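# Move glass beaker from door-side rack to window bench

## Task

Lift the beaker off the drying rack on the shelved bench by the door and leave it standing upright, opening facing up, on the worktop of the shelved bench by the window. It fails if the beaker ever reaches the floor, if it breaks (it is glass, so a drop of more than a few centimetres or a hard knock breaks it), or if the robot topples or is left tilted.

## Robot and tools

ROBOT. TidyBot++: a wheeled base (0.54 m long, 0.50 m wide, 0.38 m tall) carrying a single seven-joint arm with a two-finger gripper, so every arm argument refers to that one arm. The shoulder sits 0.12 m ahead of the base centre and 0.68 m up; upper arm 0.42 m, forearm 0.31 m, hand 0.31 m to the hand point. It starts folded with the hand pointing down, sticking out up to 0.08 m past the base front. Cameras: base_camera (pinhole, 644x364) and wrist_camera (fisheye, 644x476, looking along the hand). Loose objects may occasionally get a small shove from outside.

FRAMES. Base frame, in metres: origin on the floor below the base centre, x forward, y left, z up. hand_pose gives the point between the finger pads in this frame; the hand's own z axis runs out along the fingers and the fingers close along its y axis. base_odometry is in the odometry frame (the base frame as it was at the start), counts only wheel rotation (so slip looks like travel), heading in rad, left positive, -3.142 to 3.142. base_tilt is in degrees, positive when leaning forward or right.

move. All keys optional; base, joints, target and speeds form the action, cameras and blocking do not.
- base: an object with any of translate_m (metres, forward +, -2 to 2), strafe_m (metres, left +, -2 to 2), rotate_rad (radians, counter-clockwise from above +, -6.3 to 6.3). These are offsets from where the base last reported itself, measured along its axes at the start of the command, not positions.
- joints: an object keyed by joint name, each an absolute target. joint_1_rad (any angle; positive turns the arm clockwise from above), joint_2_rad (-2.249 to 2.249, shoulder, 0 = upper arm vertical), joint_3_rad (any angle), joint_4_rad (-2.579 to 2.579, elbow, 0 = straight), joint_5_rad (any angle), joint_6_rad (-2.099 to 2.099, wrist), joint_7_rad (any angle; with hand down, 1.57 opens the fingers left-right), all in radians; gripper_pos 0 (open) to 1 (closed), finger gap roughly 85 x (1 - gripper_pos) mm. Any-angle joints take the short way round, so send steps under half a turn.
- target: one flat list of seven numbers [x, y, z, qw, qx, qy, qz], an absolute hand pose in the base frame (metres, unit quaternion), same form as hand_pose. With target, joints may only hold gripper_pos.
- speeds: per-action top speeds: translate_m and strafe_m 0.05 to 0.5 m/s, rotate_rad 0.1 to 1.57 rad/s, plus gripper_pos. When translating and strafing together, give the speed under only one of them.
- cameras: list of "base_camera", "wrist_camera" or "all"; [] for no images; omitted means all.
- blocking: true (default) returns when everything has stopped; false returns in about 0.5 s while motion continues. A new move overrides only what it names.

wait: seconds 0 to 10, plus cameras; commands nothing, returns the state, and returns early once running moves finish. wait(0) shows an "earlier move" line.
stop: brakes all running motions; braked parts report "stopped" and hold, possibly still pressing on contacts.
zoom_image: camera ("base_camera" or "wrist_camera") and region [x0, y0, x1, y1] in image pixels from the top-left, at most 504 by 504, on that camera's latest image.
finished_scene: scene, the current scene's integer number; irreversible; call only when the beaker stands upright on the window bench without the robot touching it.

RESULTS. "pictures" lists the images in order. "move" reads done or the worst status. base_status, joint_status, hand_status words: done, moving, off_target (resting short, may still push), stopped, not_followed (built-in check withheld targets), contact_stop and time_out (uncommanded stops; target dropped), torque_fault, limit_stop_at_motor_heat. Base "done" only means the wheels turned enough. "joint command not followed" / "pose unreachable" with "cause:" mark withheld commands (self-collision is checked; hitting the base is not). hand_target is where the hand would be with all joints on target. motor_effort is percent of maximum, peak of the last action in brackets. on_its_own lists uncommanded behaviour. Watch for ARM HIT, MOTOR HOT and OVER-TEMPERATURE FAULT. A refused call, or an uncommanded stop shown in a result, cancels the remaining move, wait and finished_scene calls of that reply; an invalid call (unknown key) does not.

HAND TARGETS. Expect off_target within about 3 cm; correct by adding (wanted position - hand_pose position) to the last target's x, y, z. To keep the hand still, resend hand_target, not hand_pose. Reaching out at a far or unreachable pose makes the arm roam and end in time_out. Low forward poses close to the base can drive the arm into the base. A hand pointing down reaches at most about 0.94 m above the floor, and only near the base. Held loads make the arm sag; never command a joint to its current reading while loaded. When a held object touches down, hand_pose stops descending though commands go lower.

GRIPPER. Closing to 1 squeezes hard (100 to 150 N per finger) and keeps squeezing; off_target on closing means something is held, done means nothing is. Closed fingertips stick out about 20 mm past the hand point.

AVOID. Dropping or knocking the beaker, releasing it while moving, gripping it hard while it still rests, swinging it fast, twisting or pulling on the gripper. Letting the arm catch on furniture above about 0.6 m while the base moves, reaching far out from folded over nearby furniture, or swinging the stretched arm sideways: these tip the robot. Driving the arm into things causes torque faults (limits 104.5 N m for joint_1 to joint_4, 51.3 N m for joint_5 to joint_7; the arm then freezes for 10 s). A blocked base keeps pushing. Long holds or stretched poses heat the motors.

Each tool is called as name(argument=value, ...) on one line, values as JSON.

## Session

move()

Scene clock: 0.00 s.
base_odometry: x=+0.000 y=+0.000 heading=+0.000
base_tilt: forward=+0.7 right=+0.5
base_status: not commanded
joint_positions: joint_1_rad=+0.032 joint_2_rad=-0.385 joint_3_rad=+3.169 joint_4_rad=-2.521 joint_5_rad=-0.027 joint_6_rad=-0.825 joint_7_rad=+1.556 gripper_pos=+0.000
joint_status: not commanded
motor_effort: joint_1_rad=+0 joint_2_rad=-1 joint_3_rad=+0 joint_4_rad=+13 joint_5_rad=+1 joint_6_rad=+2 joint_7_rad=+0
hand_pose: x=+0.2830 y=-0.0010 z=+0.5975 quat_wxyz=(-0.014, +0.995, -0.045, +0.090) (m; base frame)
hand_target: x=+0.2835 y=-0.0011 z=+0.5978 quat_wxyz=(-0.014, +0.995, -0.045, +0.091) (m; base frame)
hand_status: not commanded
pictures: base_camera, wrist_camera

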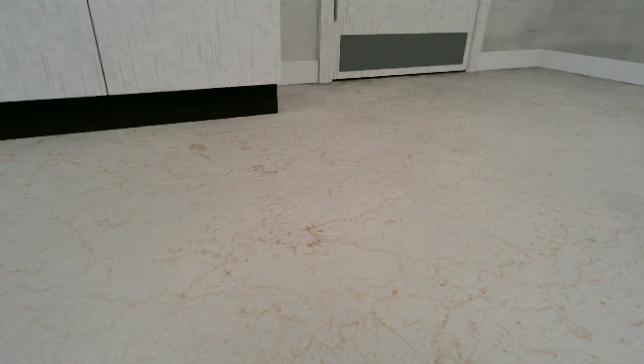

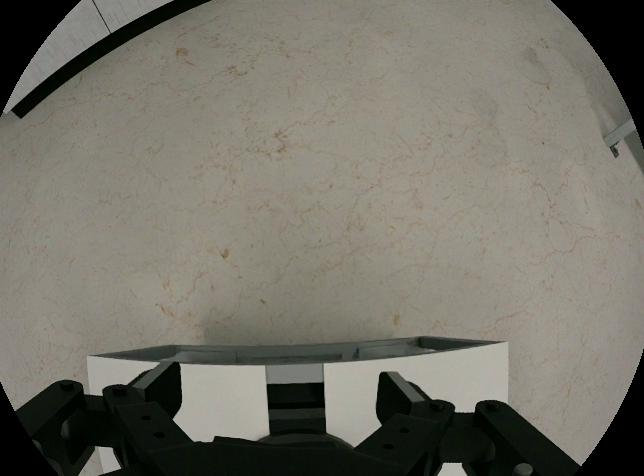

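move(joints={"joint_6_rad":0.45})

move(base={"rotate_rad":1.2}, cameras=["wrist_camera"])

move(base={"rotate_rad":1.2}, cameras=["wrist_camera"])

move(base={"rotate_rad":1.2}, cameras=["wrist_camera"])

move(base={"rotate_rad":1.2}, cameras=["wrist_camera"])

Scene clock: 3.67 s.
move: done
base_odometry: x=+0.000 y=+0.000 heading=+0.000
base_tilt: forward=+0.7 right=+0.5
base_status: not commanded
joint_positions: joint_1_rad=+0.032 joint_2_rad=-0.385 joint_3_rad=+3.169 joint_4_rad=-2.522 joint_5_rad=-0.027 joint_6_rad=+0.413 joint_7_rad=+1.556 gripper_pos=+0.000
joint_status: all done
motor_effort: joint_1_rad=-1(1) joint_2_rad=-4(5) joint_3_rad=-1(1) joint_4_rad=+16(17) joint_5_rad=+1(2) joint_6_rad=+9(10) joint_7_rad=-1(1)
hand_pose: x=+0.5334 y=-0.0277 z=+0.8558 quat_wxyz=(+0.006, +0.758, -0.044, +0.651) (m; base frame)
hand_target: x=+0.5353 y=-0.0282 z=+0.8683 quat_wxyz=(+0.007, +0.745, -0.043, +0.665) (m; base frame)
hand_status: not commanded
pictures: base_camera, wrist_camera

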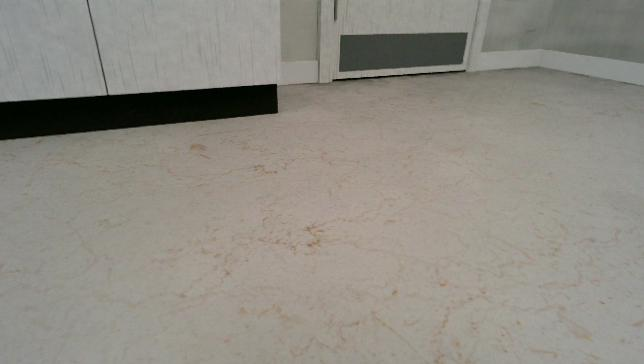

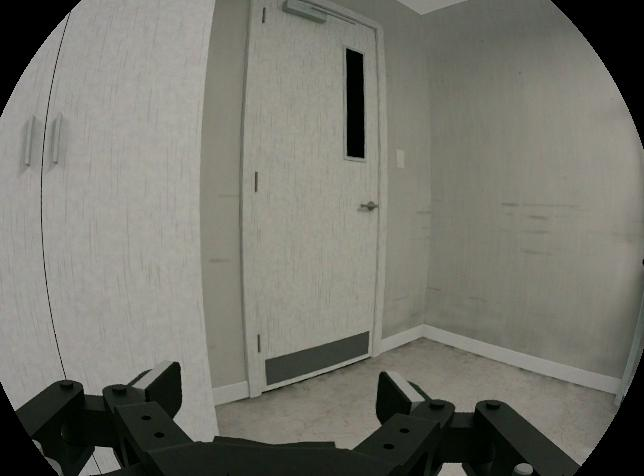

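Scene clock: 5.80 s.
move: done
base_odometry: x=+0.000 y=+0.000 heading=+1.200
base_tilt: forward=+0.7 right=+0.5
base_status: done
joint_positions: joint_1_rad=+0.032 joint_2_rad=-0.385 joint_3_rad=+3.169 joint_4_rad=-2.522 joint_5_rad=-0.027 joint_6_rad=+0.413 joint_7_rad=+1.556 gripper_pos=+0.000
joint_status: not commanded
motor_effort: joint_1_rad=+0(2) joint_2_rad=-4(5) joint_3_rad=+0(2) joint_4_rad=+16(17) joint_5_rad=+1(2) joint_6_rad=+10(10) joint_7_rad=+0(1)
hand_pose: x=+0.5334 y=-0.0276 z=+0.8559 quat_wxyz=(+0.006, +0.758, -0.044, +0.651) (m; base frame)
hand_target: x=+0.5353 y=-0.0282 z=+0.8683 quat_wxyz=(+0.007, +0.745, -0.043, +0.665) (m; base frame)
hand_status: not commanded
pictures: wrist_camera

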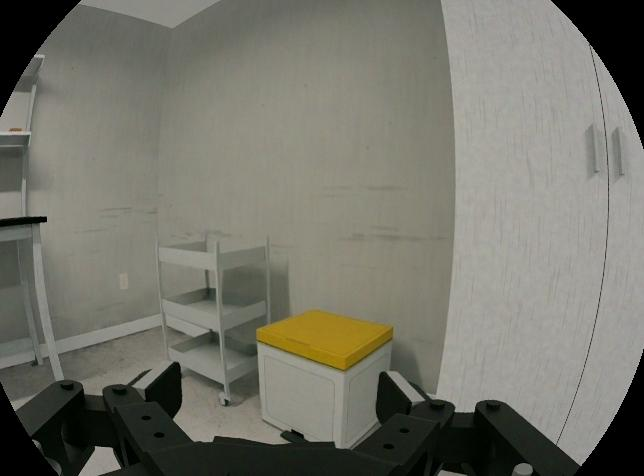

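Scene clock: 7.83 s.
move: done
base_odometry: x=+0.000 y=+0.000 heading=+2.399
base_tilt: forward=+0.7 right=+0.5
base_status: done
joint_positions: joint_1_rad=+0.032 joint_2_rad=-0.385 joint_3_rad=+3.169 joint_4_rad=-2.522 joint_5_rad=-0.027 joint_6_rad=+0.413 joint_7_rad=+1.556 gripper_pos=+0.000
joint_status: not commanded
motor_effort: joint_1_rad=+0(2) joint_2_rad=-4(5) joint_3_rad=-1(2) joint_4_rad=+17(17) joint_5_rad=+1(3) joint_6_rad=+9(10) joint_7_rad=+0(1)
hand_pose: x=+0.5334 y=-0.0276 z=+0.8559 quat_wxyz=(+0.006, +0.758, -0.044, +0.651) (m; base frame)
hand_target: x=+0.5353 y=-0.0282 z=+0.8683 quat_wxyz=(+0.007, +0.745, -0.043, +0.665) (m; base frame)
hand_status: not commanded
pictures: wrist_camera

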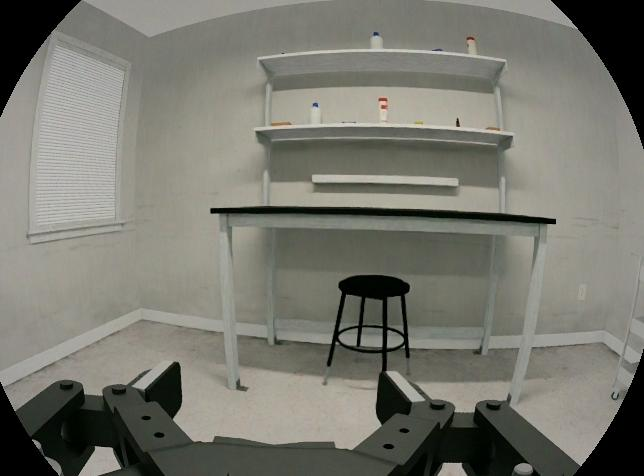

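Scene clock: 9.87 s.
move: done
base_odometry: x=+0.000 y=+0.000 heading=-2.684
base_tilt: forward=+0.7 right=+0.5
base_status: done
joint_positions: joint_1_rad=+0.032 joint_2_rad=-0.385 joint_3_rad=+3.169 joint_4_rad=-2.522 joint_5_rad=-0.027 joint_6_rad=+0.413 joint_7_rad=+1.556 gripper_pos=+0.000
joint_status: not commanded
motor_effort: joint_1_rad=+0(2) joint_2_rad=-4(5) joint_3_rad=+0(2) joint_4_rad=+16(17) joint_5_rad=+2(2) joint_6_rad=+9(10) joint_7_rad=+0(1)
hand_pose: x=+0.5334 y=-0.0276 z=+0.8559 quat_wxyz=(+0.006, +0.758, -0.044, +0.651) (m; base frame)
hand_target: x=+0.5353 y=-0.0282 z=+0.8683 quat_wxyz=(+0.007, +0.745, -0.043, +0.665) (m; base frame)
hand_status: not commanded
pictures: wrist_camera

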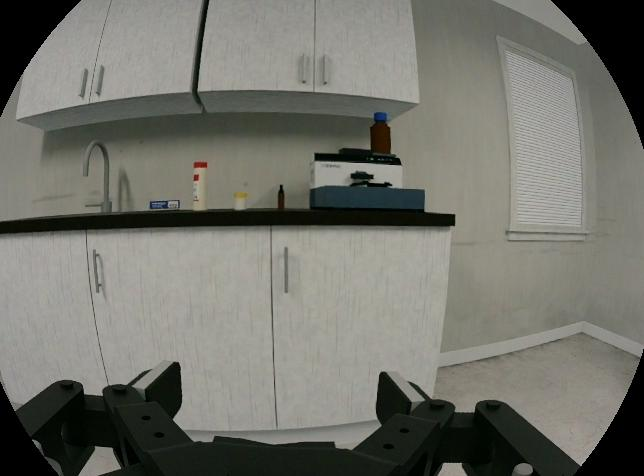

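Scene clock: 11.90 s.
move: done
base_odometry: x=+0.000 y=+0.000 heading=-1.485
base_tilt: forward=+0.7 right=+0.5
base_status: done
joint_positions: joint_1_rad=+0.032 joint_2_rad=-0.385 joint_3_rad=+3.169 joint_4_rad=-2.522 joint_5_rad=-0.027 joint_6_rad=+0.413 joint_7_rad=+1.556 gripper_pos=+0.000
joint_status: not commanded
motor_effort: joint_1_rad=+0(2) joint_2_rad=-4(5) joint_3_rad=+0(2) joint_4_rad=+17(17) joint_5_rad=+1(3) joint_6_rad=+9(10) joint_7_rad=+0(1)
hand_pose: x=+0.5334 y=-0.0276 z=+0.8559 quat_wxyz=(+0.006, +0.758, -0.044, +0.651) (m; base frame)
hand_target: x=+0.5353 y=-0.0282 z=+0.8683 quat_wxyz=(+0.007, +0.745, -0.043, +0.665) (m; base frame)
hand_status: not commanded
pictures: wrist_camera

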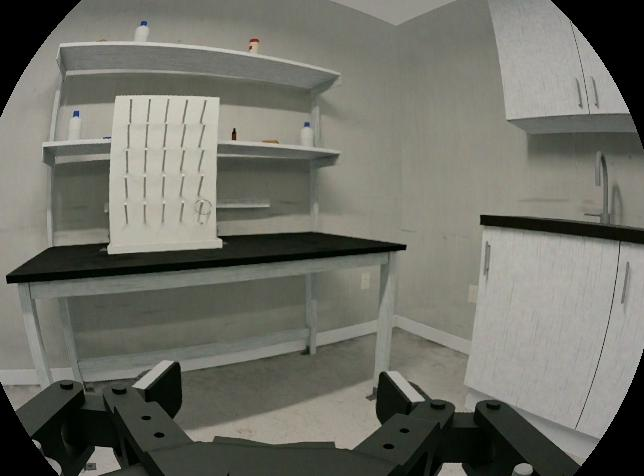

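zoom_image(camera="wrist_camera", region=[100, 90, 240, 260])

zoom_image(camera="wrist_camera", region=[180, 180, 230, 230])

Scaled by 2.965.

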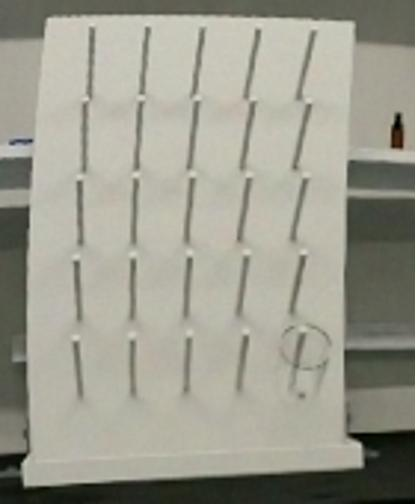

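Scaled by 10.080.

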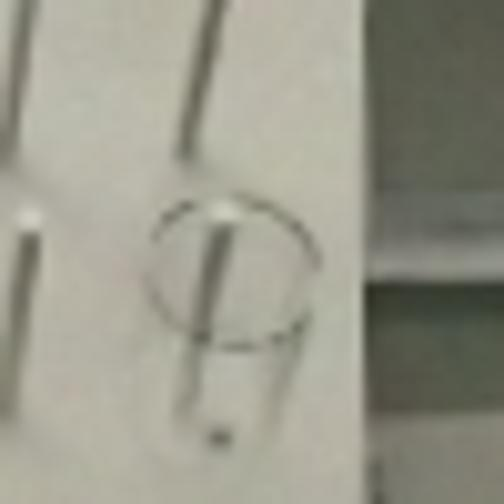

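move(base={"rotate_rad":0.35}, cameras=[])

move(base={"translate_m":0.8})

Scene clock: 19.50 s.
move: done
base_odometry: x=+0.000 y=+0.000 heading=-1.135
base_tilt: forward=+0.7 right=+0.5
base_status: done
joint_positions: joint_1_rad=+0.032 joint_2_rad=-0.385 joint_3_rad=+3.169 joint_4_rad=-2.522 joint_5_rad=-0.027 joint_6_rad=+0.413 joint_7_rad=+1.556 gripper_pos=+0.000
joint_status: not commanded
motor_effort: joint_1_rad=-1(1) joint_2_rad=-4(5) joint_3_rad=+0(2) joint_4_rad=+17(17) joint_5_rad=+1(2) joint_6_rad=+10(10) joint_7_rad=+0(1)
hand_pose: x=+0.5334 y=-0.0276 z=+0.8559 quat_wxyz=(+0.006, +0.758, -0.044, +0.651) (m; base frame)
hand_target: x=+0.5353 y=-0.0282 z=+0.8683 quat_wxyz=(+0.007, +0.745, -0.043, +0.665) (m; base frame)
hand_status: not commanded
pictures: none
No camera images: "cameras" was empty.

Scene clock: 22.33 s.
move: done
base_odometry: x=+0.338 y=-0.725 heading=-1.134
base_tilt: forward=+0.7 right=+0.5
base_status: done
joint_positions: joint_1_rad=+0.032 joint_2_rad=-0.385 joint_3_rad=+3.169 joint_4_rad=-2.522 joint_5_rad=-0.027 joint_6_rad=+0.415 joint_7_rad=+1.556 gripper_pos=+0.000
joint_status: not commanded
motor_effort: joint_1_rad=+0(1) joint_2_rad=-4(6) joint_3_rad=-1(1) joint_4_rad=+17(18) joint_5_rad=+1(2) joint_6_rad=+9(10) joint_7_rad=+0(1)
hand_pose: x=+0.5335 y=-0.0276 z=+0.8562 quat_wxyz=(+0.006, +0.757, -0.044, +0.651) (m; base frame)
hand_target: x=+0.5353 y=-0.0282 z=+0.8683 quat_wxyz=(+0.007, +0.745, -0.043, +0.665) (m; base frame)
hand_status: not commanded
pictures: base_camera, wrist_camera

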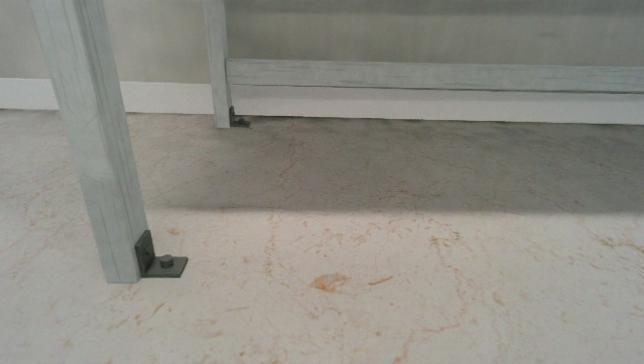

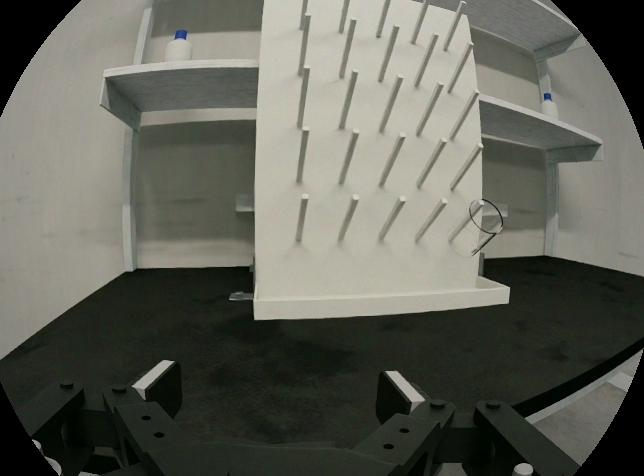

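zoom_image(camera="wrist_camera", region=[400, 130, 540, 330])

Scaled by 2.520.

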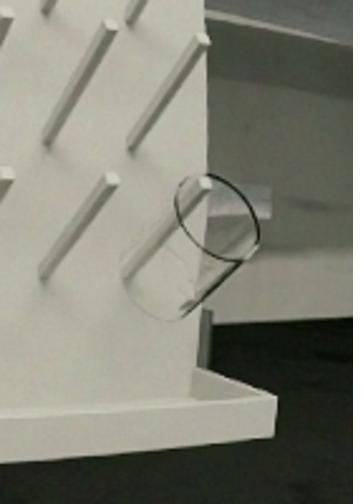

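move(base={"rotate_rad":-0.40}, cameras=[])

move(base={"strafe_m":-0.5})

Scene clock: 27.83 s.
move: done
base_odometry: x=+0.338 y=-0.725 heading=-1.534
base_tilt: forward=+0.7 right=+0.5
base_status: done
joint_positions: joint_1_rad=+0.032 joint_2_rad=-0.385 joint_3_rad=+3.169 joint_4_rad=-2.522 joint_5_rad=-0.027 joint_6_rad=+0.415 joint_7_rad=+1.556 gripper_pos=+0.000
joint_status: not commanded
motor_effort: joint_1_rad=+0(2) joint_2_rad=-4(5) joint_3_rad=+0(2) joint_4_rad=+17(17) joint_5_rad=+1(2) joint_6_rad=+9(10) joint_7_rad=+0(1)
hand_pose: x=+0.5335 y=-0.0276 z=+0.8563 quat_wxyz=(+0.006, +0.757, -0.044, +0.651) (m; base frame)
hand_target: x=+0.5353 y=-0.0282 z=+0.8683 quat_wxyz=(+0.007, +0.745, -0.043, +0.665) (m; base frame)
hand_status: not commanded
pictures: none
No camera images: "cameras" was empty.

Scene clock: 30.20 s.
move: done
base_odometry: x=-0.162 y=-0.744 heading=-1.534
base_tilt: forward=+0.7 right=+0.5
base_status: done
joint_positions: joint_1_rad=+0.032 joint_2_rad=-0.385 joint_3_rad=+3.169 joint_4_rad=-2.522 joint_5_rad=-0.027 joint_6_rad=+0.415 joint_7_rad=+1.556 gripper_pos=+0.000
joint_status: not commanded
motor_effort: joint_1_rad=+0(1) joint_2_rad=-4(5) joint_3_rad=+0(3) joint_4_rad=+16(17) joint_5_rad=+1(2) joint_6_rad=+10(10) joint_7_rad=-1(1)
hand_pose: x=+0.5335 y=-0.0276 z=+0.8563 quat_wxyz=(+0.006, +0.757, -0.044, +0.651) (m; base frame)
hand_target: x=+0.5353 y=-0.0282 z=+0.8683 quat_wxyz=(+0.007, +0.745, -0.043, +0.665) (m; base frame)
hand_status: not commanded
pictures: base_camera, wrist_camera

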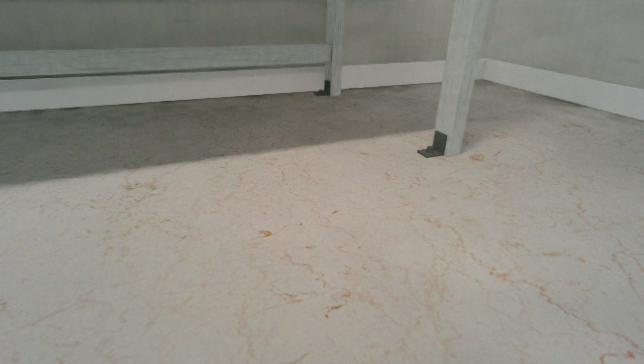

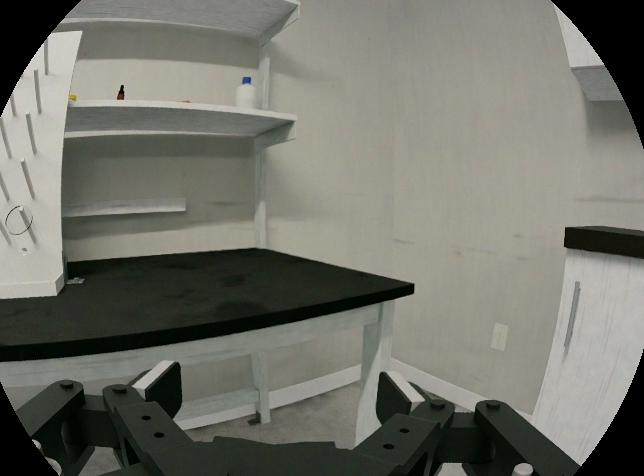

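move(base={"rotate_rad":0.384}, cameras=[])

move(base={"translate_m":0.3,"strafe_m":-0.16})

Scene clock: 38.90 s.
move: done
base_odometry: x=-0.162 y=-0.744 heading=-1.151
base_tilt: forward=+0.7 right=+0.5
base_status: done
joint_positions: joint_1_rad=+0.032 joint_2_rad=-0.385 joint_3_rad=+3.169 joint_4_rad=-2.522 joint_5_rad=-0.027 joint_6_rad=+0.415 joint_7_rad=+1.556 gripper_pos=+0.000
joint_status: not commanded
motor_effort: joint_1_rad=-1(2) joint_2_rad=-4(5) joint_3_rad=-1(2) joint_4_rad=+16(17) joint_5_rad=+2(2) joint_6_rad=+9(10) joint_7_rad=+0(1)
hand_pose: x=+0.5335 y=-0.0276 z=+0.8563 quat_wxyz=(+0.006, +0.757, -0.044, +0.651) (m; base frame)
hand_target: x=+0.5353 y=-0.0282 z=+0.8683 quat_wxyz=(+0.007, +0.745, -0.043, +0.665) (m; base frame)
hand_status: not commanded
pictures: none
No camera images: "cameras" was empty.

Scene clock: 40.90 s.
move: done
base_odometry: x=-0.186 y=-1.083 heading=-1.150
base_tilt: forward=+0.7 right=+0.5
base_status: done
joint_positions: joint_1_rad=+0.032 joint_2_rad=-0.383 joint_3_rad=+3.169 joint_4_rad=-2.522 joint_5_rad=-0.027 joint_6_rad=+0.415 joint_7_rad=+1.556 gripper_pos=+0.000
joint_status: not commanded
motor_effort: joint_1_rad=+0(1) joint_2_rad=-4(6) joint_3_rad=+0(2) joint_4_rad=+17(17) joint_5_rad=+0(2) joint_6_rad=+10(10) joint_7_rad=+0(1)
hand_pose: x=+0.5339 y=-0.0276 z=+0.8555 quat_wxyz=(+0.006, +0.758, -0.044, +0.651) (m; base frame)
hand_target: x=+0.5353 y=-0.0282 z=+0.8683 quat_wxyz=(+0.007, +0.745, -0.043, +0.665) (m; base frame)
hand_status: not commanded
pictures: base_camera, wrist_camera

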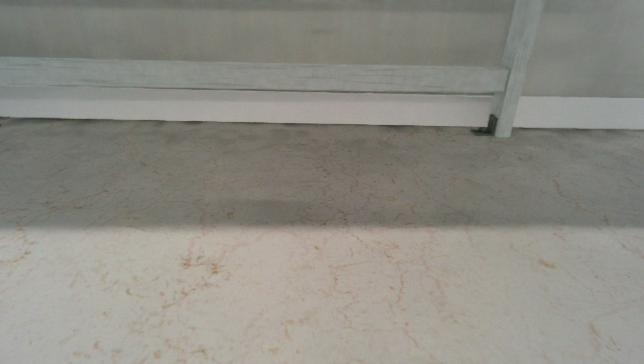

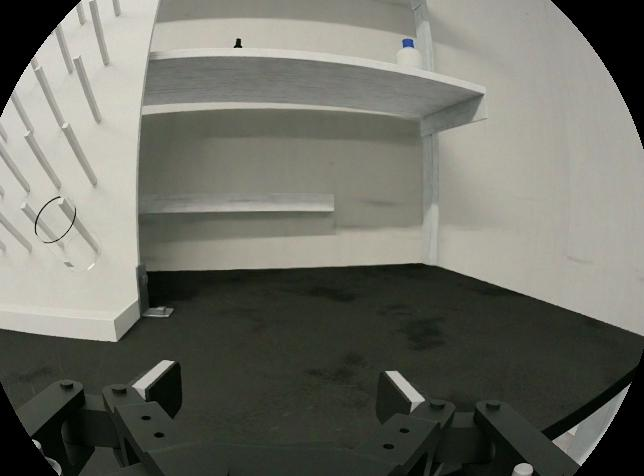

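move(target=[0.60,0.08,0.95,0.676,-0.676,0.207,0.207])

Scene clock: 49.67 s.
move: off_target
base_odometry: x=-0.186 y=-1.083 heading=-1.150
base_tilt: forward=+0.8 right=+0.5
base_status: not commanded
joint_positions: joint_1_rad=-2.080 joint_2_rad=-1.158 joint_3_rad=+4.456 joint_4_rad=-1.306 joint_5_rad=-0.182 joint_6_rad=-1.213 joint_7_rad=+0.690 gripper_pos=+0.000
joint_status: not commanded
motor_effort: joint_1_rad=+0(2) joint_2_rad=+27(28) joint_3_rad=-15(16) joint_4_rad=+7(19) joint_5_rad=-7(7) joint_6_rad=+4(10) joint_7_rad=-1(1)
hand_pose: x=+0.6003 y=+0.0872 z=+0.9548 quat_wxyz=(-0.675, +0.693, -0.192, -0.163) (m; base frame)
hand_target: x=+0.6000 y=+0.0800 z=+0.9500 quat_wxyz=(-0.676, +0.676, -0.207, -0.207) (m; base frame)
hand_status: off_target (0.009 m and 5.6 deg from the pose sent, 0.158 m and 135.0 deg at the start)
pictures: base_camera, wrist_camera

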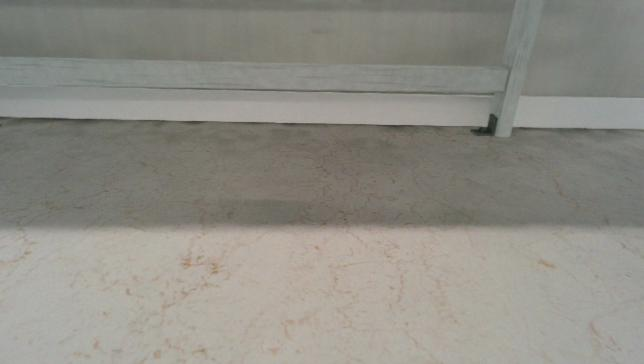

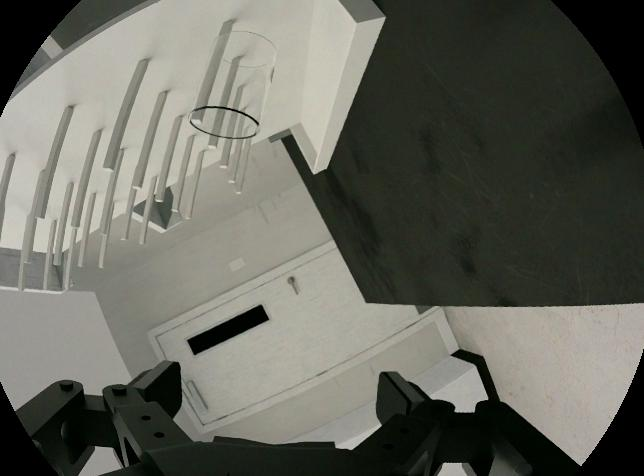

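move(base={"translate_m":0.2}, target=[0.62,0.07,0.89,0.653,-0.653,0.2706,0.2706])

Scene clock: 55.03 s.
move: off_target
base_odometry: x=-0.104 y=-1.266 heading=-1.151
base_tilt: forward=+0.8 right=+0.5
base_status: done
joint_positions: joint_1_rad=-2.099 joint_2_rad=-1.254 joint_3_rad=+4.534 joint_4_rad=-1.306 joint_5_rad=-0.183 joint_6_rad=-1.225 joint_7_rad=+0.592 gripper_pos=+0.000
joint_status: not commanded
motor_effort: joint_1_rad=+0(2) joint_2_rad=+29(32) joint_3_rad=-16(17) joint_4_rad=+5(8) joint_5_rad=-7(8) joint_6_rad=+3(5) joint_7_rad=-1(1)
hand_pose: x=+0.6248 y=+0.0713 z=+0.9040 quat_wxyz=(-0.668, +0.656, -0.258, -0.239) (m; base frame)
hand_target: x=+0.6200 y=+0.0700 z=+0.8900 quat_wxyz=(-0.653, +0.653, -0.271, -0.271) (m; base frame)
hand_status: off_target (0.015 m and 4.3 deg from the pose sent, 0.070 m and 16.1 deg at the start)
pictures: base_camera, wrist_camera

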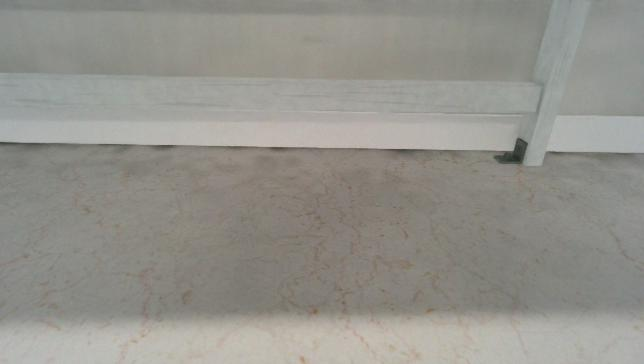

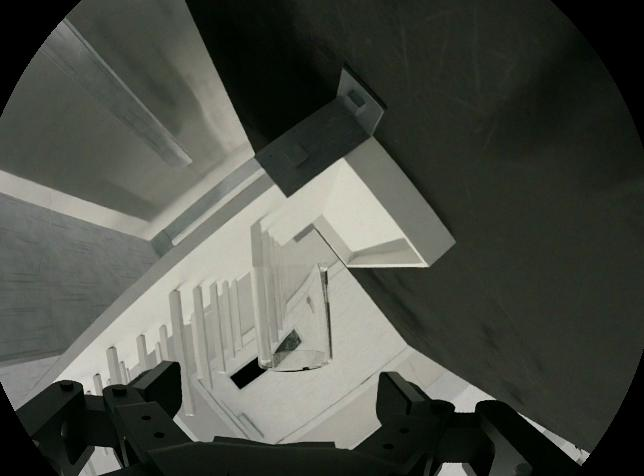

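move(target=[0.625,0.07,0.905,0.653,-0.653,0.2706,0.2706], cameras=[])

move(base={"strafe_m":0.12}, speeds={"strafe_m":0.1}, cameras=["wrist_camera"])

Scene clock: 58.30 s.
move: off_target
base_odometry: x=-0.104 y=-1.266 heading=-1.151
base_tilt: forward=+0.8 right=+0.5
base_status: not commanded
joint_positions: joint_1_rad=-2.110 joint_2_rad=-1.254 joint_3_rad=+4.534 joint_4_rad=-1.270 joint_5_rad=-0.183 joint_6_rad=-1.244 joint_7_rad=+0.566 gripper_pos=+0.000
joint_status: not commanded
motor_effort: joint_1_rad=-1(1) joint_2_rad=+29(30) joint_3_rad=-16(17) joint_4_rad=+6(6) joint_5_rad=-7(8) joint_6_rad=+3(4) joint_7_rad=+0(1)
hand_pose: x=+0.6314 y=+0.0664 z=+0.9088 quat_wxyz=(-0.668, +0.651, -0.265, -0.245) (m; base frame)
hand_target: x=+0.6250 y=+0.0700 z=+0.9050 quat_wxyz=(-0.653, +0.653, -0.271, -0.271) (m; base frame)
hand_status: off_target (0.008 m and 3.4 deg from the pose sent, 0.002 m and 4.3 deg at the start)
pictures: none
No camera images: "cameras" was empty.

Scene clock: 60.07 s.
move: done
base_odometry: x=+0.006 y=-1.217 heading=-1.151
base_tilt: forward=+0.7 right=+0.5
base_status: done
joint_positions: joint_1_rad=-2.119 joint_2_rad=-1.254 joint_3_rad=+4.534 joint_4_rad=-1.269 joint_5_rad=-0.183 joint_6_rad=-1.245 joint_7_rad=+0.566 gripper_pos=+0.000
joint_status: not commanded
motor_effort: joint_1_rad=-1(3) joint_2_rad=+29(31) joint_3_rad=-15(17) joint_4_rad=+5(6) joint_5_rad=-7(8) joint_6_rad=+3(4) joint_7_rad=+0(1)
hand_pose: x=+0.6311 y=+0.0707 z=+0.9090 quat_wxyz=(-0.667, +0.652, -0.262, -0.248) (m; base frame)
hand_target: x=+0.6250 y=+0.0700 z=+0.9050 quat_wxyz=(-0.653, +0.653, -0.271, -0.271) (m; base frame)
hand_status: not commanded
pictures: wrist_camera

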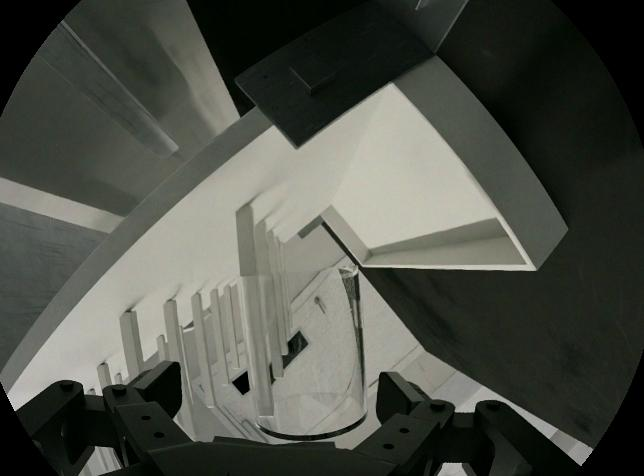

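move(target=[0.618,0.07,0.897,0.653,-0.653,0.2706,0.2706], cameras=[])

move(base={"strafe_m":0.045}, speeds={"strafe_m":0.08}, cameras=["wrist_camera"])

Scene clock: 62.27 s.
move: off_target
base_odometry: x=+0.006 y=-1.217 heading=-1.151
base_tilt: forward=+0.7 right=+0.5
base_status: not commanded
joint_positions: joint_1_rad=-2.109 joint_2_rad=-1.254 joint_3_rad=+4.534 joint_4_rad=-1.297 joint_5_rad=-0.183 joint_6_rad=-1.245 joint_7_rad=+0.566 gripper_pos=+0.000
joint_status: not commanded
motor_effort: joint_1_rad=+0(1) joint_2_rad=+30(30) joint_3_rad=-15(17) joint_4_rad=+5(6) joint_5_rad=-7(8) joint_6_rad=+3(4) joint_7_rad=+1(1)
hand_pose: x=+0.6213 y=+0.0740 z=+0.9039 quat_wxyz=(-0.661, +0.657, -0.259, -0.254) (m; base frame)
hand_target: x=+0.6180 y=+0.0700 z=+0.8970 quat_wxyz=(-0.653, +0.653, -0.271, -0.271) (m; base frame)
hand_status: off_target (0.009 m and 2.5 deg from the pose sent, 0.018 m and 3.2 deg at the start)
pictures: none
No camera images: "cameras" was empty.

Scene clock: 63.37 s.
move: done
base_odometry: x=+0.047 y=-1.199 heading=-1.151
base_tilt: forward=+0.7 right=+0.5
base_status: done
joint_positions: joint_1_rad=-2.104 joint_2_rad=-1.254 joint_3_rad=+4.534 joint_4_rad=-1.298 joint_5_rad=-0.183 joint_6_rad=-1.245 joint_7_rad=+0.566 gripper_pos=+0.000
joint_status: not commanded
motor_effort: joint_1_rad=+0(3) joint_2_rad=+29(31) joint_3_rad=-16(17) joint_4_rad=+5(6) joint_5_rad=-7(8) joint_6_rad=+3(4) joint_7_rad=+0(1)
hand_pose: x=+0.6214 y=+0.0716 z=+0.9037 quat_wxyz=(-0.662, +0.656, -0.261, -0.252) (m; base frame)
hand_target: x=+0.6180 y=+0.0700 z=+0.8970 quat_wxyz=(-0.653, +0.653, -0.271, -0.271) (m; base frame)
hand_status: not commanded
pictures: wrist_camera

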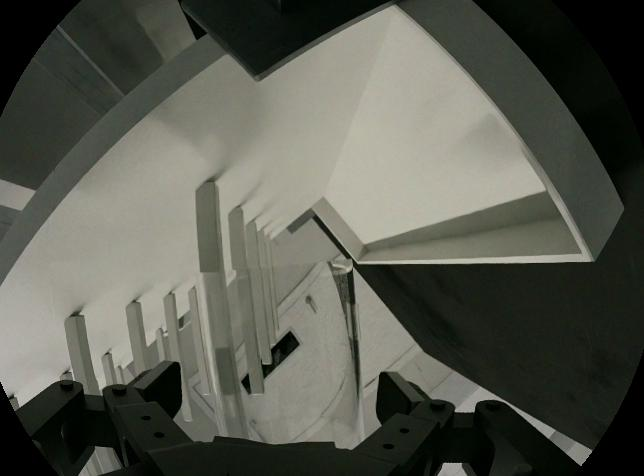

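zoom_image(camera="wrist_camera", region=[150, 230, 430, 476])

Scaled by 1.800.

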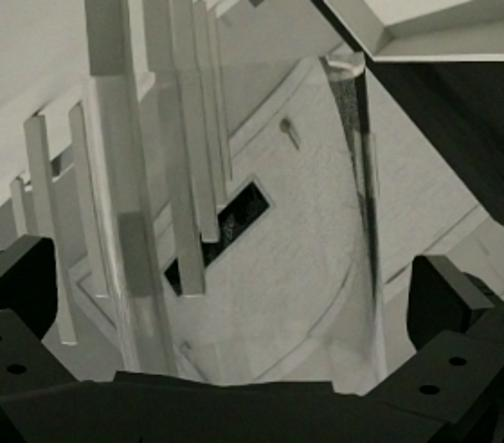

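move(joints={"gripper_pos":0.18}, cameras=["wrist_camera"])

zoom_image(camera="wrist_camera", region=[150, 230, 430, 476])

Scene clock: 68.63 s.
move: done
base_odometry: x=+0.047 y=-1.199 heading=-1.151
base_tilt: forward=+0.7 right=+0.5
base_status: not commanded
joint_positions: joint_1_rad=-2.104 joint_2_rad=-1.254 joint_3_rad=+4.534 joint_4_rad=-1.298 joint_5_rad=-0.183 joint_6_rad=-1.245 joint_7_rad=+0.566 gripper_pos=+0.180
joint_status: all done
motor_effort: joint_1_rad=+0(1) joint_2_rad=+29(30) joint_3_rad=-16(17) joint_4_rad=+5(6) joint_5_rad=-7(8) joint_6_rad=+4(4) joint_7_rad=+0(1)
hand_pose: x=+0.6214 y=+0.0716 z=+0.9037 quat_wxyz=(-0.662, +0.656, -0.261, -0.252) (m; base frame)
hand_target: x=+0.6180 y=+0.0700 z=+0.8970 quat_wxyz=(-0.653, +0.653, -0.271, -0.271) (m; base frame)
hand_status: not commanded
pictures: wrist_camera

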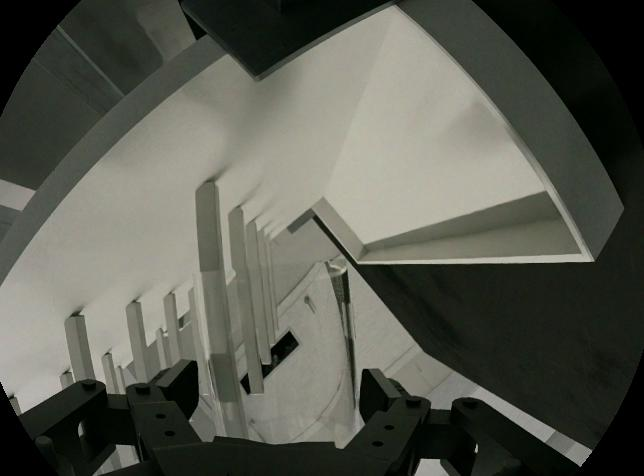

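Scaled by 1.800.

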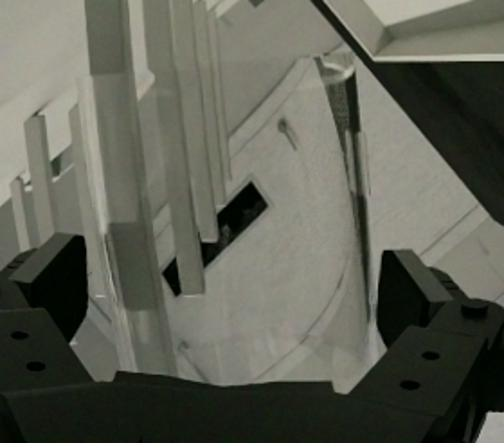

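move(joints={"gripper_pos":0.26}, cameras=["wrist_camera"])

zoom_image(camera="wrist_camera", region=[150, 230, 430, 476])

Scene clock: 69.97 s.
move: done
base_odometry: x=+0.047 y=-1.199 heading=-1.151
base_tilt: forward=+0.7 right=+0.5
base_status: not commanded
joint_positions: joint_1_rad=-2.104 joint_2_rad=-1.254 joint_3_rad=+4.534 joint_4_rad=-1.298 joint_5_rad=-0.183 joint_6_rad=-1.245 joint_7_rad=+0.566 gripper_pos=+0.257
joint_status: all done
motor_effort: joint_1_rad=+0(1) joint_2_rad=+29(30) joint_3_rad=-16(17) joint_4_rad=+6(6) joint_5_rad=-7(8) joint_6_rad=+4(5) joint_7_rad=-1(1)
hand_pose: x=+0.6214 y=+0.0716 z=+0.9037 quat_wxyz=(-0.662, +0.656, -0.261, -0.252) (m; base frame)
hand_target: x=+0.6180 y=+0.0700 z=+0.8970 quat_wxyz=(-0.653, +0.653, -0.271, -0.271) (m; base frame)
hand_status: not commanded
pictures: wrist_camera

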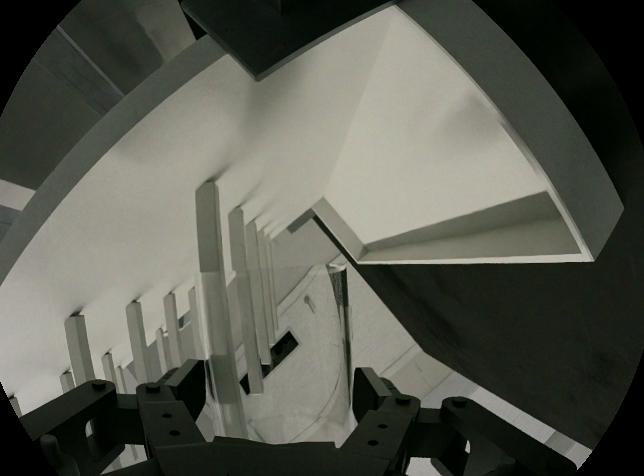

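Scaled by 1.800.

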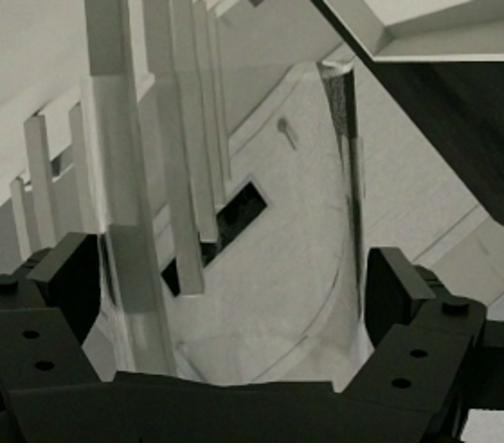

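move(joints={"gripper_pos":0.32}, cameras=[])

move(joints={"gripper_pos":0.42}, cameras=["wrist_camera"])

zoom_image(camera="wrist_camera", region=[150, 230, 430, 476])

Scene clock: 71.33 s.
move: done
base_odometry: x=+0.047 y=-1.199 heading=-1.151
base_tilt: forward=+0.7 right=+0.5
base_status: not commanded
joint_positions: joint_1_rad=-2.099 joint_2_rad=-1.254 joint_3_rad=+4.534 joint_4_rad=-1.297 joint_5_rad=-0.190 joint_6_rad=-1.246 joint_7_rad=+0.566 gripper_pos=+0.313
joint_status: all done
motor_effort: joint_1_rad=-1(2) joint_2_rad=+28(29) joint_3_rad=-13(16) joint_4_rad=+4(6) joint_5_rad=-5(7) joint_6_rad=+3(6) joint_7_rad=-1(1)
hand_pose: x=+0.6212 y=+0.0691 z=+0.9056 quat_wxyz=(-0.664, +0.654, -0.261, -0.253) (m; base frame)
hand_target: x=+0.6180 y=+0.0700 z=+0.8970 quat_wxyz=(-0.653, +0.653, -0.271, -0.271) (m; base frame)
hand_status: not commanded
pictures: none
No camera images: "cameras" was empty.

Scene clock: 71.87 s.
move: off_target
base_odometry: x=+0.047 y=-1.199 heading=-1.151
base_tilt: forward=+0.7 right=+0.5
base_status: not commanded
joint_positions: joint_1_rad=-2.094 joint_2_rad=-1.254 joint_3_rad=+4.534 joint_4_rad=-1.296 joint_5_rad=-0.195 joint_6_rad=-1.247 joint_7_rad=+0.566 gripper_pos=+0.387
joint_status: gripper_pos off_target (ended at +0.387, target +0.420)
motor_effort: joint_1_rad=-1(4) joint_2_rad=+28(29) joint_3_rad=-12(14) joint_4_rad=+4(4) joint_5_rad=-4(5) joint_6_rad=+3(6) joint_7_rad=-1(2)
hand_pose: x=+0.6213 y=+0.0662 z=+0.9073 quat_wxyz=(-0.666, +0.651, -0.263, -0.253) (m; base frame)
hand_target: x=+0.6180 y=+0.0700 z=+0.8970 quat_wxyz=(-0.653, +0.653, -0.271, -0.271) (m; base frame)
hand_status: not commanded
pictures: wrist_camera

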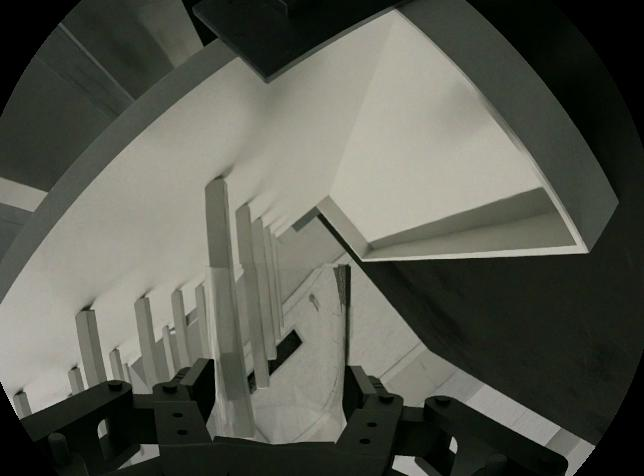

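Scaled by 1.800.

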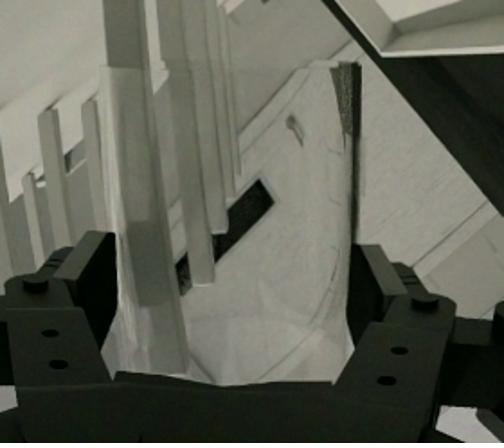

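move(joints={"gripper_pos":0.5}, cameras=[])

move(target=[0.592,0.07,0.920,0.653,-0.653,0.2706,0.2706], cameras=["wrist_camera"])

move(target=[0.565,0.07,0.943,0.653,-0.653,0.2706,0.2706], cameras=["wrist_camera"])

Scene clock: 73.53 s.
move: off_target
base_odometry: x=+0.047 y=-1.199 heading=-1.151
base_tilt: forward=+0.8 right=+0.5
base_status: not commanded
joint_positions: joint_1_rad=-2.094 joint_2_rad=-1.254 joint_3_rad=+4.534 joint_4_rad=-1.296 joint_5_rad=-0.195 joint_6_rad=-1.247 joint_7_rad=+0.566 gripper_pos=+0.387
joint_status: gripper_pos off_target (ended at +0.387, target +0.500)
motor_effort: joint_1_rad=-2(2) joint_2_rad=+28(28) joint_3_rad=-12(13) joint_4_rad=+4(4) joint_5_rad=-3(5) joint_6_rad=+3(3) joint_7_rad=-1(1)
hand_pose: x=+0.6213 y=+0.0662 z=+0.9073 quat_wxyz=(-0.666, +0.651, -0.263, -0.253) (m; base frame)
hand_target: x=+0.6180 y=+0.0700 z=+0.8970 quat_wxyz=(-0.653, +0.653, -0.271, -0.271) (m; base frame)
hand_status: not commanded
pictures: none
No camera images: "cameras" was empty.

Scene clock: 74.37 s.
move: off_target
base_odometry: x=+0.047 y=-1.199 heading=-1.151
base_tilt: forward=+0.7 right=+0.5
base_status: not commanded
joint_positions: joint_1_rad=-2.044 joint_2_rad=-1.216 joint_3_rad=+4.535 joint_4_rad=-1.336 joint_5_rad=-0.223 joint_6_rad=-1.235 joint_7_rad=+0.566 gripper_pos=+0.387
joint_status: not commanded
motor_effort: joint_1_rad=-2(2) joint_2_rad=+29(30) joint_3_rad=-16(16) joint_4_rad=+4(4) joint_5_rad=-7(8) joint_6_rad=+0(3) joint_7_rad=-1(1)
hand_pose: x=+0.6077 y=+0.0609 z=+0.9149 quat_wxyz=(-0.662, +0.654, -0.270, -0.245) (m; base frame)
hand_target: x=+0.5920 y=+0.0700 z=+0.9200 quat_wxyz=(-0.653, +0.653, -0.271, -0.271) (m; base frame)
hand_status: off_target (0.019 m and 3.2 deg from the pose sent, 0.032 m and 2.7 deg at the start)
pictures: wrist_camera

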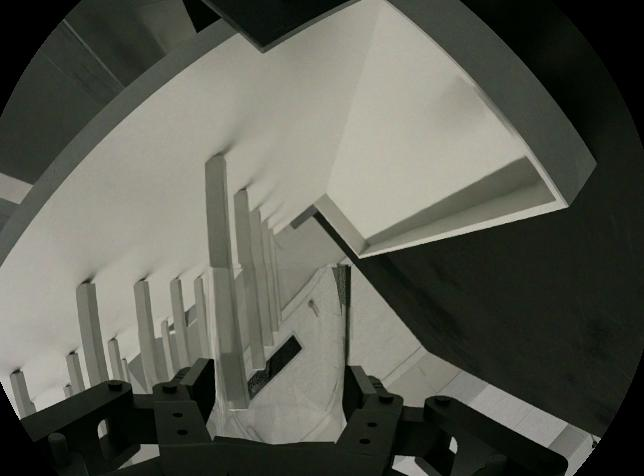

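Scene clock: 75.20 s.
move: off_target
base_odometry: x=+0.047 y=-1.199 heading=-1.151
base_tilt: forward=+0.7 right=+0.5
base_status: not commanded
joint_positions: joint_1_rad=-1.985 joint_2_rad=-1.161 joint_3_rad=+4.535 joint_4_rad=-1.384 joint_5_rad=-0.284 joint_6_rad=-1.233 joint_7_rad=+0.566 gripper_pos=+0.387
joint_status: not commanded
motor_effort: joint_1_rad=+0(2) joint_2_rad=+27(29) joint_3_rad=-15(17) joint_4_rad=+5(5) joint_5_rad=-7(8) joint_6_rad=-1(2) joint_7_rad=+0(1)
hand_pose: x=+0.5850 y=+0.0591 z=+0.9308 quat_wxyz=(-0.659, +0.656, -0.275, -0.244) (m; base frame)
hand_target: x=+0.5650 y=+0.0700 z=+0.9430 quat_wxyz=(-0.653, +0.653, -0.271, -0.271) (m; base frame)
hand_status: off_target (0.026 m and 3.1 deg from the pose sent, 0.052 m and 3.2 deg at the start)
pictures: wrist_camera

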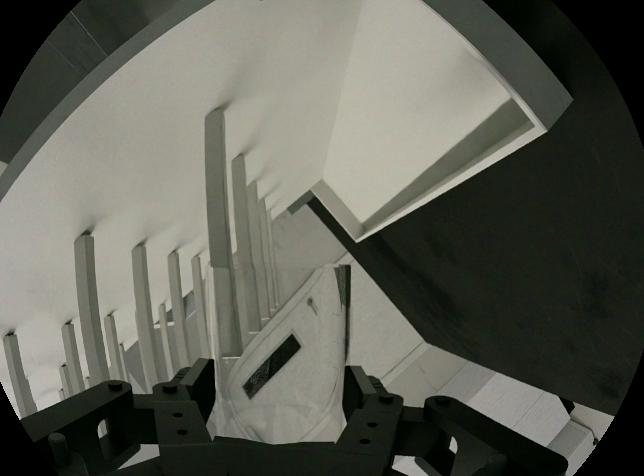

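move(target=[0.535,0.078,0.972,0.653,-0.653,0.2706,0.2706], cameras=["wrist_camera"])

move(target=[0.505,0.078,1.0,0.653,-0.653,0.2706,0.2706], cameras=["wrist_camera"])

Scene clock: 76.73 s.
move: off_target
base_odometry: x=+0.047 y=-1.199 heading=-1.151
base_tilt: forward=+0.7 right=+0.5
base_status: not commanded
joint_positions: joint_1_rad=-1.914 joint_2_rad=-1.083 joint_3_rad=+4.526 joint_4_rad=-1.441 joint_5_rad=-0.367 joint_6_rad=-1.233 joint_7_rad=+0.566 gripper_pos=+0.387
joint_status: not commanded
motor_effort: joint_1_rad=-2(3) joint_2_rad=+25(28) joint_3_rad=-15(17) joint_4_rad=+6(7) joint_5_rad=-7(8) joint_6_rad=+1(2) joint_7_rad=-1(1)
hand_pose: x=+0.5541 y=+0.0646 z=+0.9534 quat_wxyz=(-0.654, +0.659, -0.277, -0.246) (m; base frame)
hand_target: x=+0.5350 y=+0.0780 z=+0.9720 quat_wxyz=(-0.653, +0.653, -0.271, -0.271) (m; base frame)
hand_status: off_target (0.030 m and 3.0 deg from the pose sent, 0.067 m and 3.1 deg at the start)
pictures: wrist_camera

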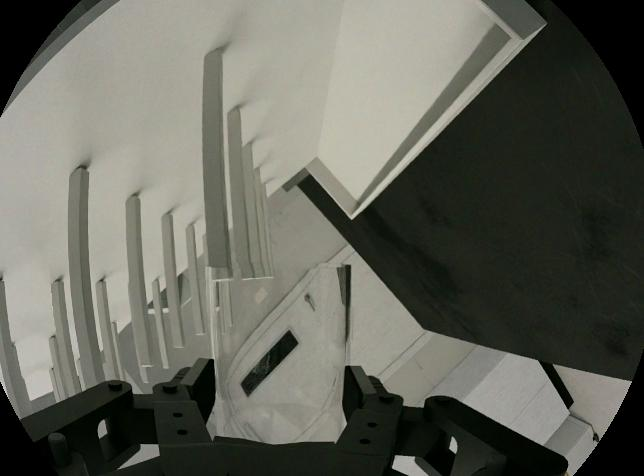

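Scene clock: 77.63 s.
move: off_target
base_odometry: x=+0.047 y=-1.199 heading=-1.151
base_tilt: forward=+0.7 right=+0.5
base_status: not commanded
joint_positions: joint_1_rad=-1.843 joint_2_rad=-1.014 joint_3_rad=+4.489 joint_4_rad=-1.482 joint_5_rad=-0.436 joint_6_rad=-1.237 joint_7_rad=+0.553 gripper_pos=+0.387
joint_status: not commanded
motor_effort: joint_1_rad=+0(2) joint_2_rad=+22(26) joint_3_rad=-14(17) joint_4_rad=+9(10) joint_5_rad=-7(9) joint_6_rad=+3(4) joint_7_rad=+0(1)
hand_pose: x=+0.5236 y=+0.0704 z=+0.9795 quat_wxyz=(-0.652, +0.662, -0.277, -0.245) (m; base frame)
hand_target: x=+0.5050 y=+0.0780 z=+1.0000 quat_wxyz=(-0.653, +0.653, -0.271, -0.271) (m; base frame)
hand_status: off_target (0.029 m and 3.2 deg from the pose sent, 0.069 m and 3.0 deg at the start)
pictures: wrist_camera

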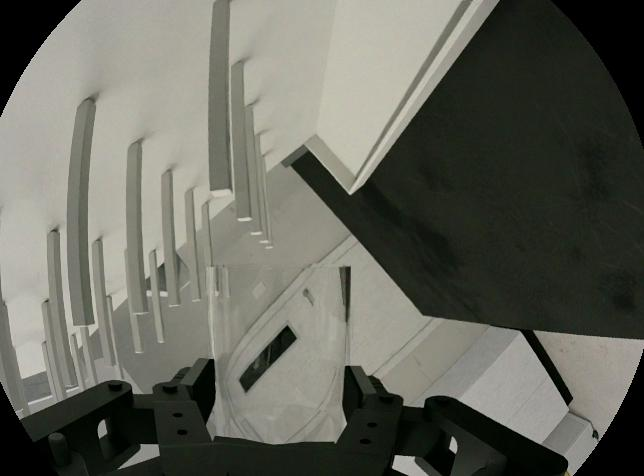

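move(base={"translate_m":-0.6}, speeds={"translate_m":0.3}, cameras=[])

move(target=[0.52,0,0.95,0,0.707,0,0.707], cameras=["wrist_camera"])

Scene clock: 94.00 s.
move: done
base_odometry: x=-0.198 y=-0.651 heading=-1.151
base_tilt: forward=+0.7 right=+0.5
base_status: done
joint_positions: joint_1_rad=-1.840 joint_2_rad=-1.014 joint_3_rad=+4.488 joint_4_rad=-1.484 joint_5_rad=-0.439 joint_6_rad=-1.237 joint_7_rad=+0.553 gripper_pos=+0.387
joint_status: not commanded
motor_effort: joint_1_rad=-1(2) joint_2_rad=+22(23) joint_3_rad=-14(16) joint_4_rad=+9(10) joint_5_rad=-8(9) joint_6_rad=+3(4) joint_7_rad=+0(1)
hand_pose: x=+0.5229 y=+0.0697 z=+0.9801 quat_wxyz=(-0.653, +0.661, -0.277, -0.246) (m; base frame)
hand_target: x=+0.5050 y=+0.0780 z=+1.0000 quat_wxyz=(-0.653, +0.653, -0.271, -0.271) (m; base frame)
hand_status: not commanded
pictures: none
No camera images: "cameras" was empty.

Scene clock: 97.30 s.
move: off_target
base_odometry: x=-0.198 y=-0.651 heading=-1.151
base_tilt: forward=+0.7 right=+0.5
base_status: not commanded
joint_positions: joint_1_rad=-0.022 joint_2_rad=-0.529 joint_3_rad=+3.174 joint_4_rad=-2.398 joint_5_rad=-0.036 joint_6_rad=+0.264 joint_7_rad=+1.530 gripper_pos=+0.387
joint_status: not commanded
motor_effort: joint_1_rad=-1(1) joint_2_rad=-3(22) joint_3_rad=+0(15) joint_4_rad=+19(20) joint_5_rad=+2(9) joint_6_rad=+11(12) joint_7_rad=+0(1)
hand_pose: x=+0.5185 y=-0.0084 z=+0.9422 quat_wxyz=(-0.026, +0.718, -0.038, +0.694) (m; base frame)
hand_target: x=+0.5200 y=+0.0000 z=+0.9500 quat_wxyz=(+0.000, +0.707, +0.000, +0.707) (m; base frame)
hand_status: off_target (0.012 m and 5.7 deg from the pose sent, 0.076 m and 145.8 deg at the start)
pictures: wrist_camera

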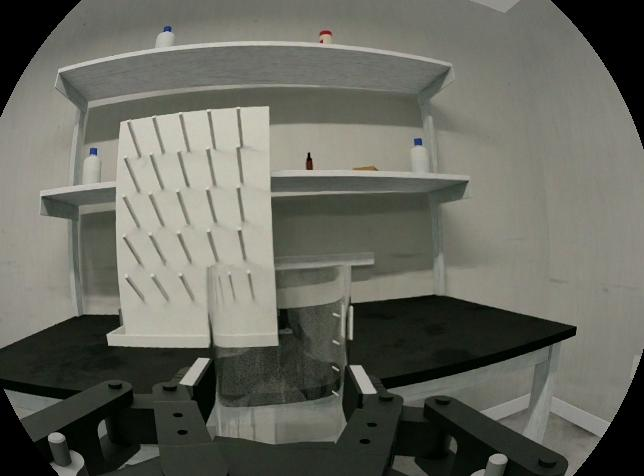

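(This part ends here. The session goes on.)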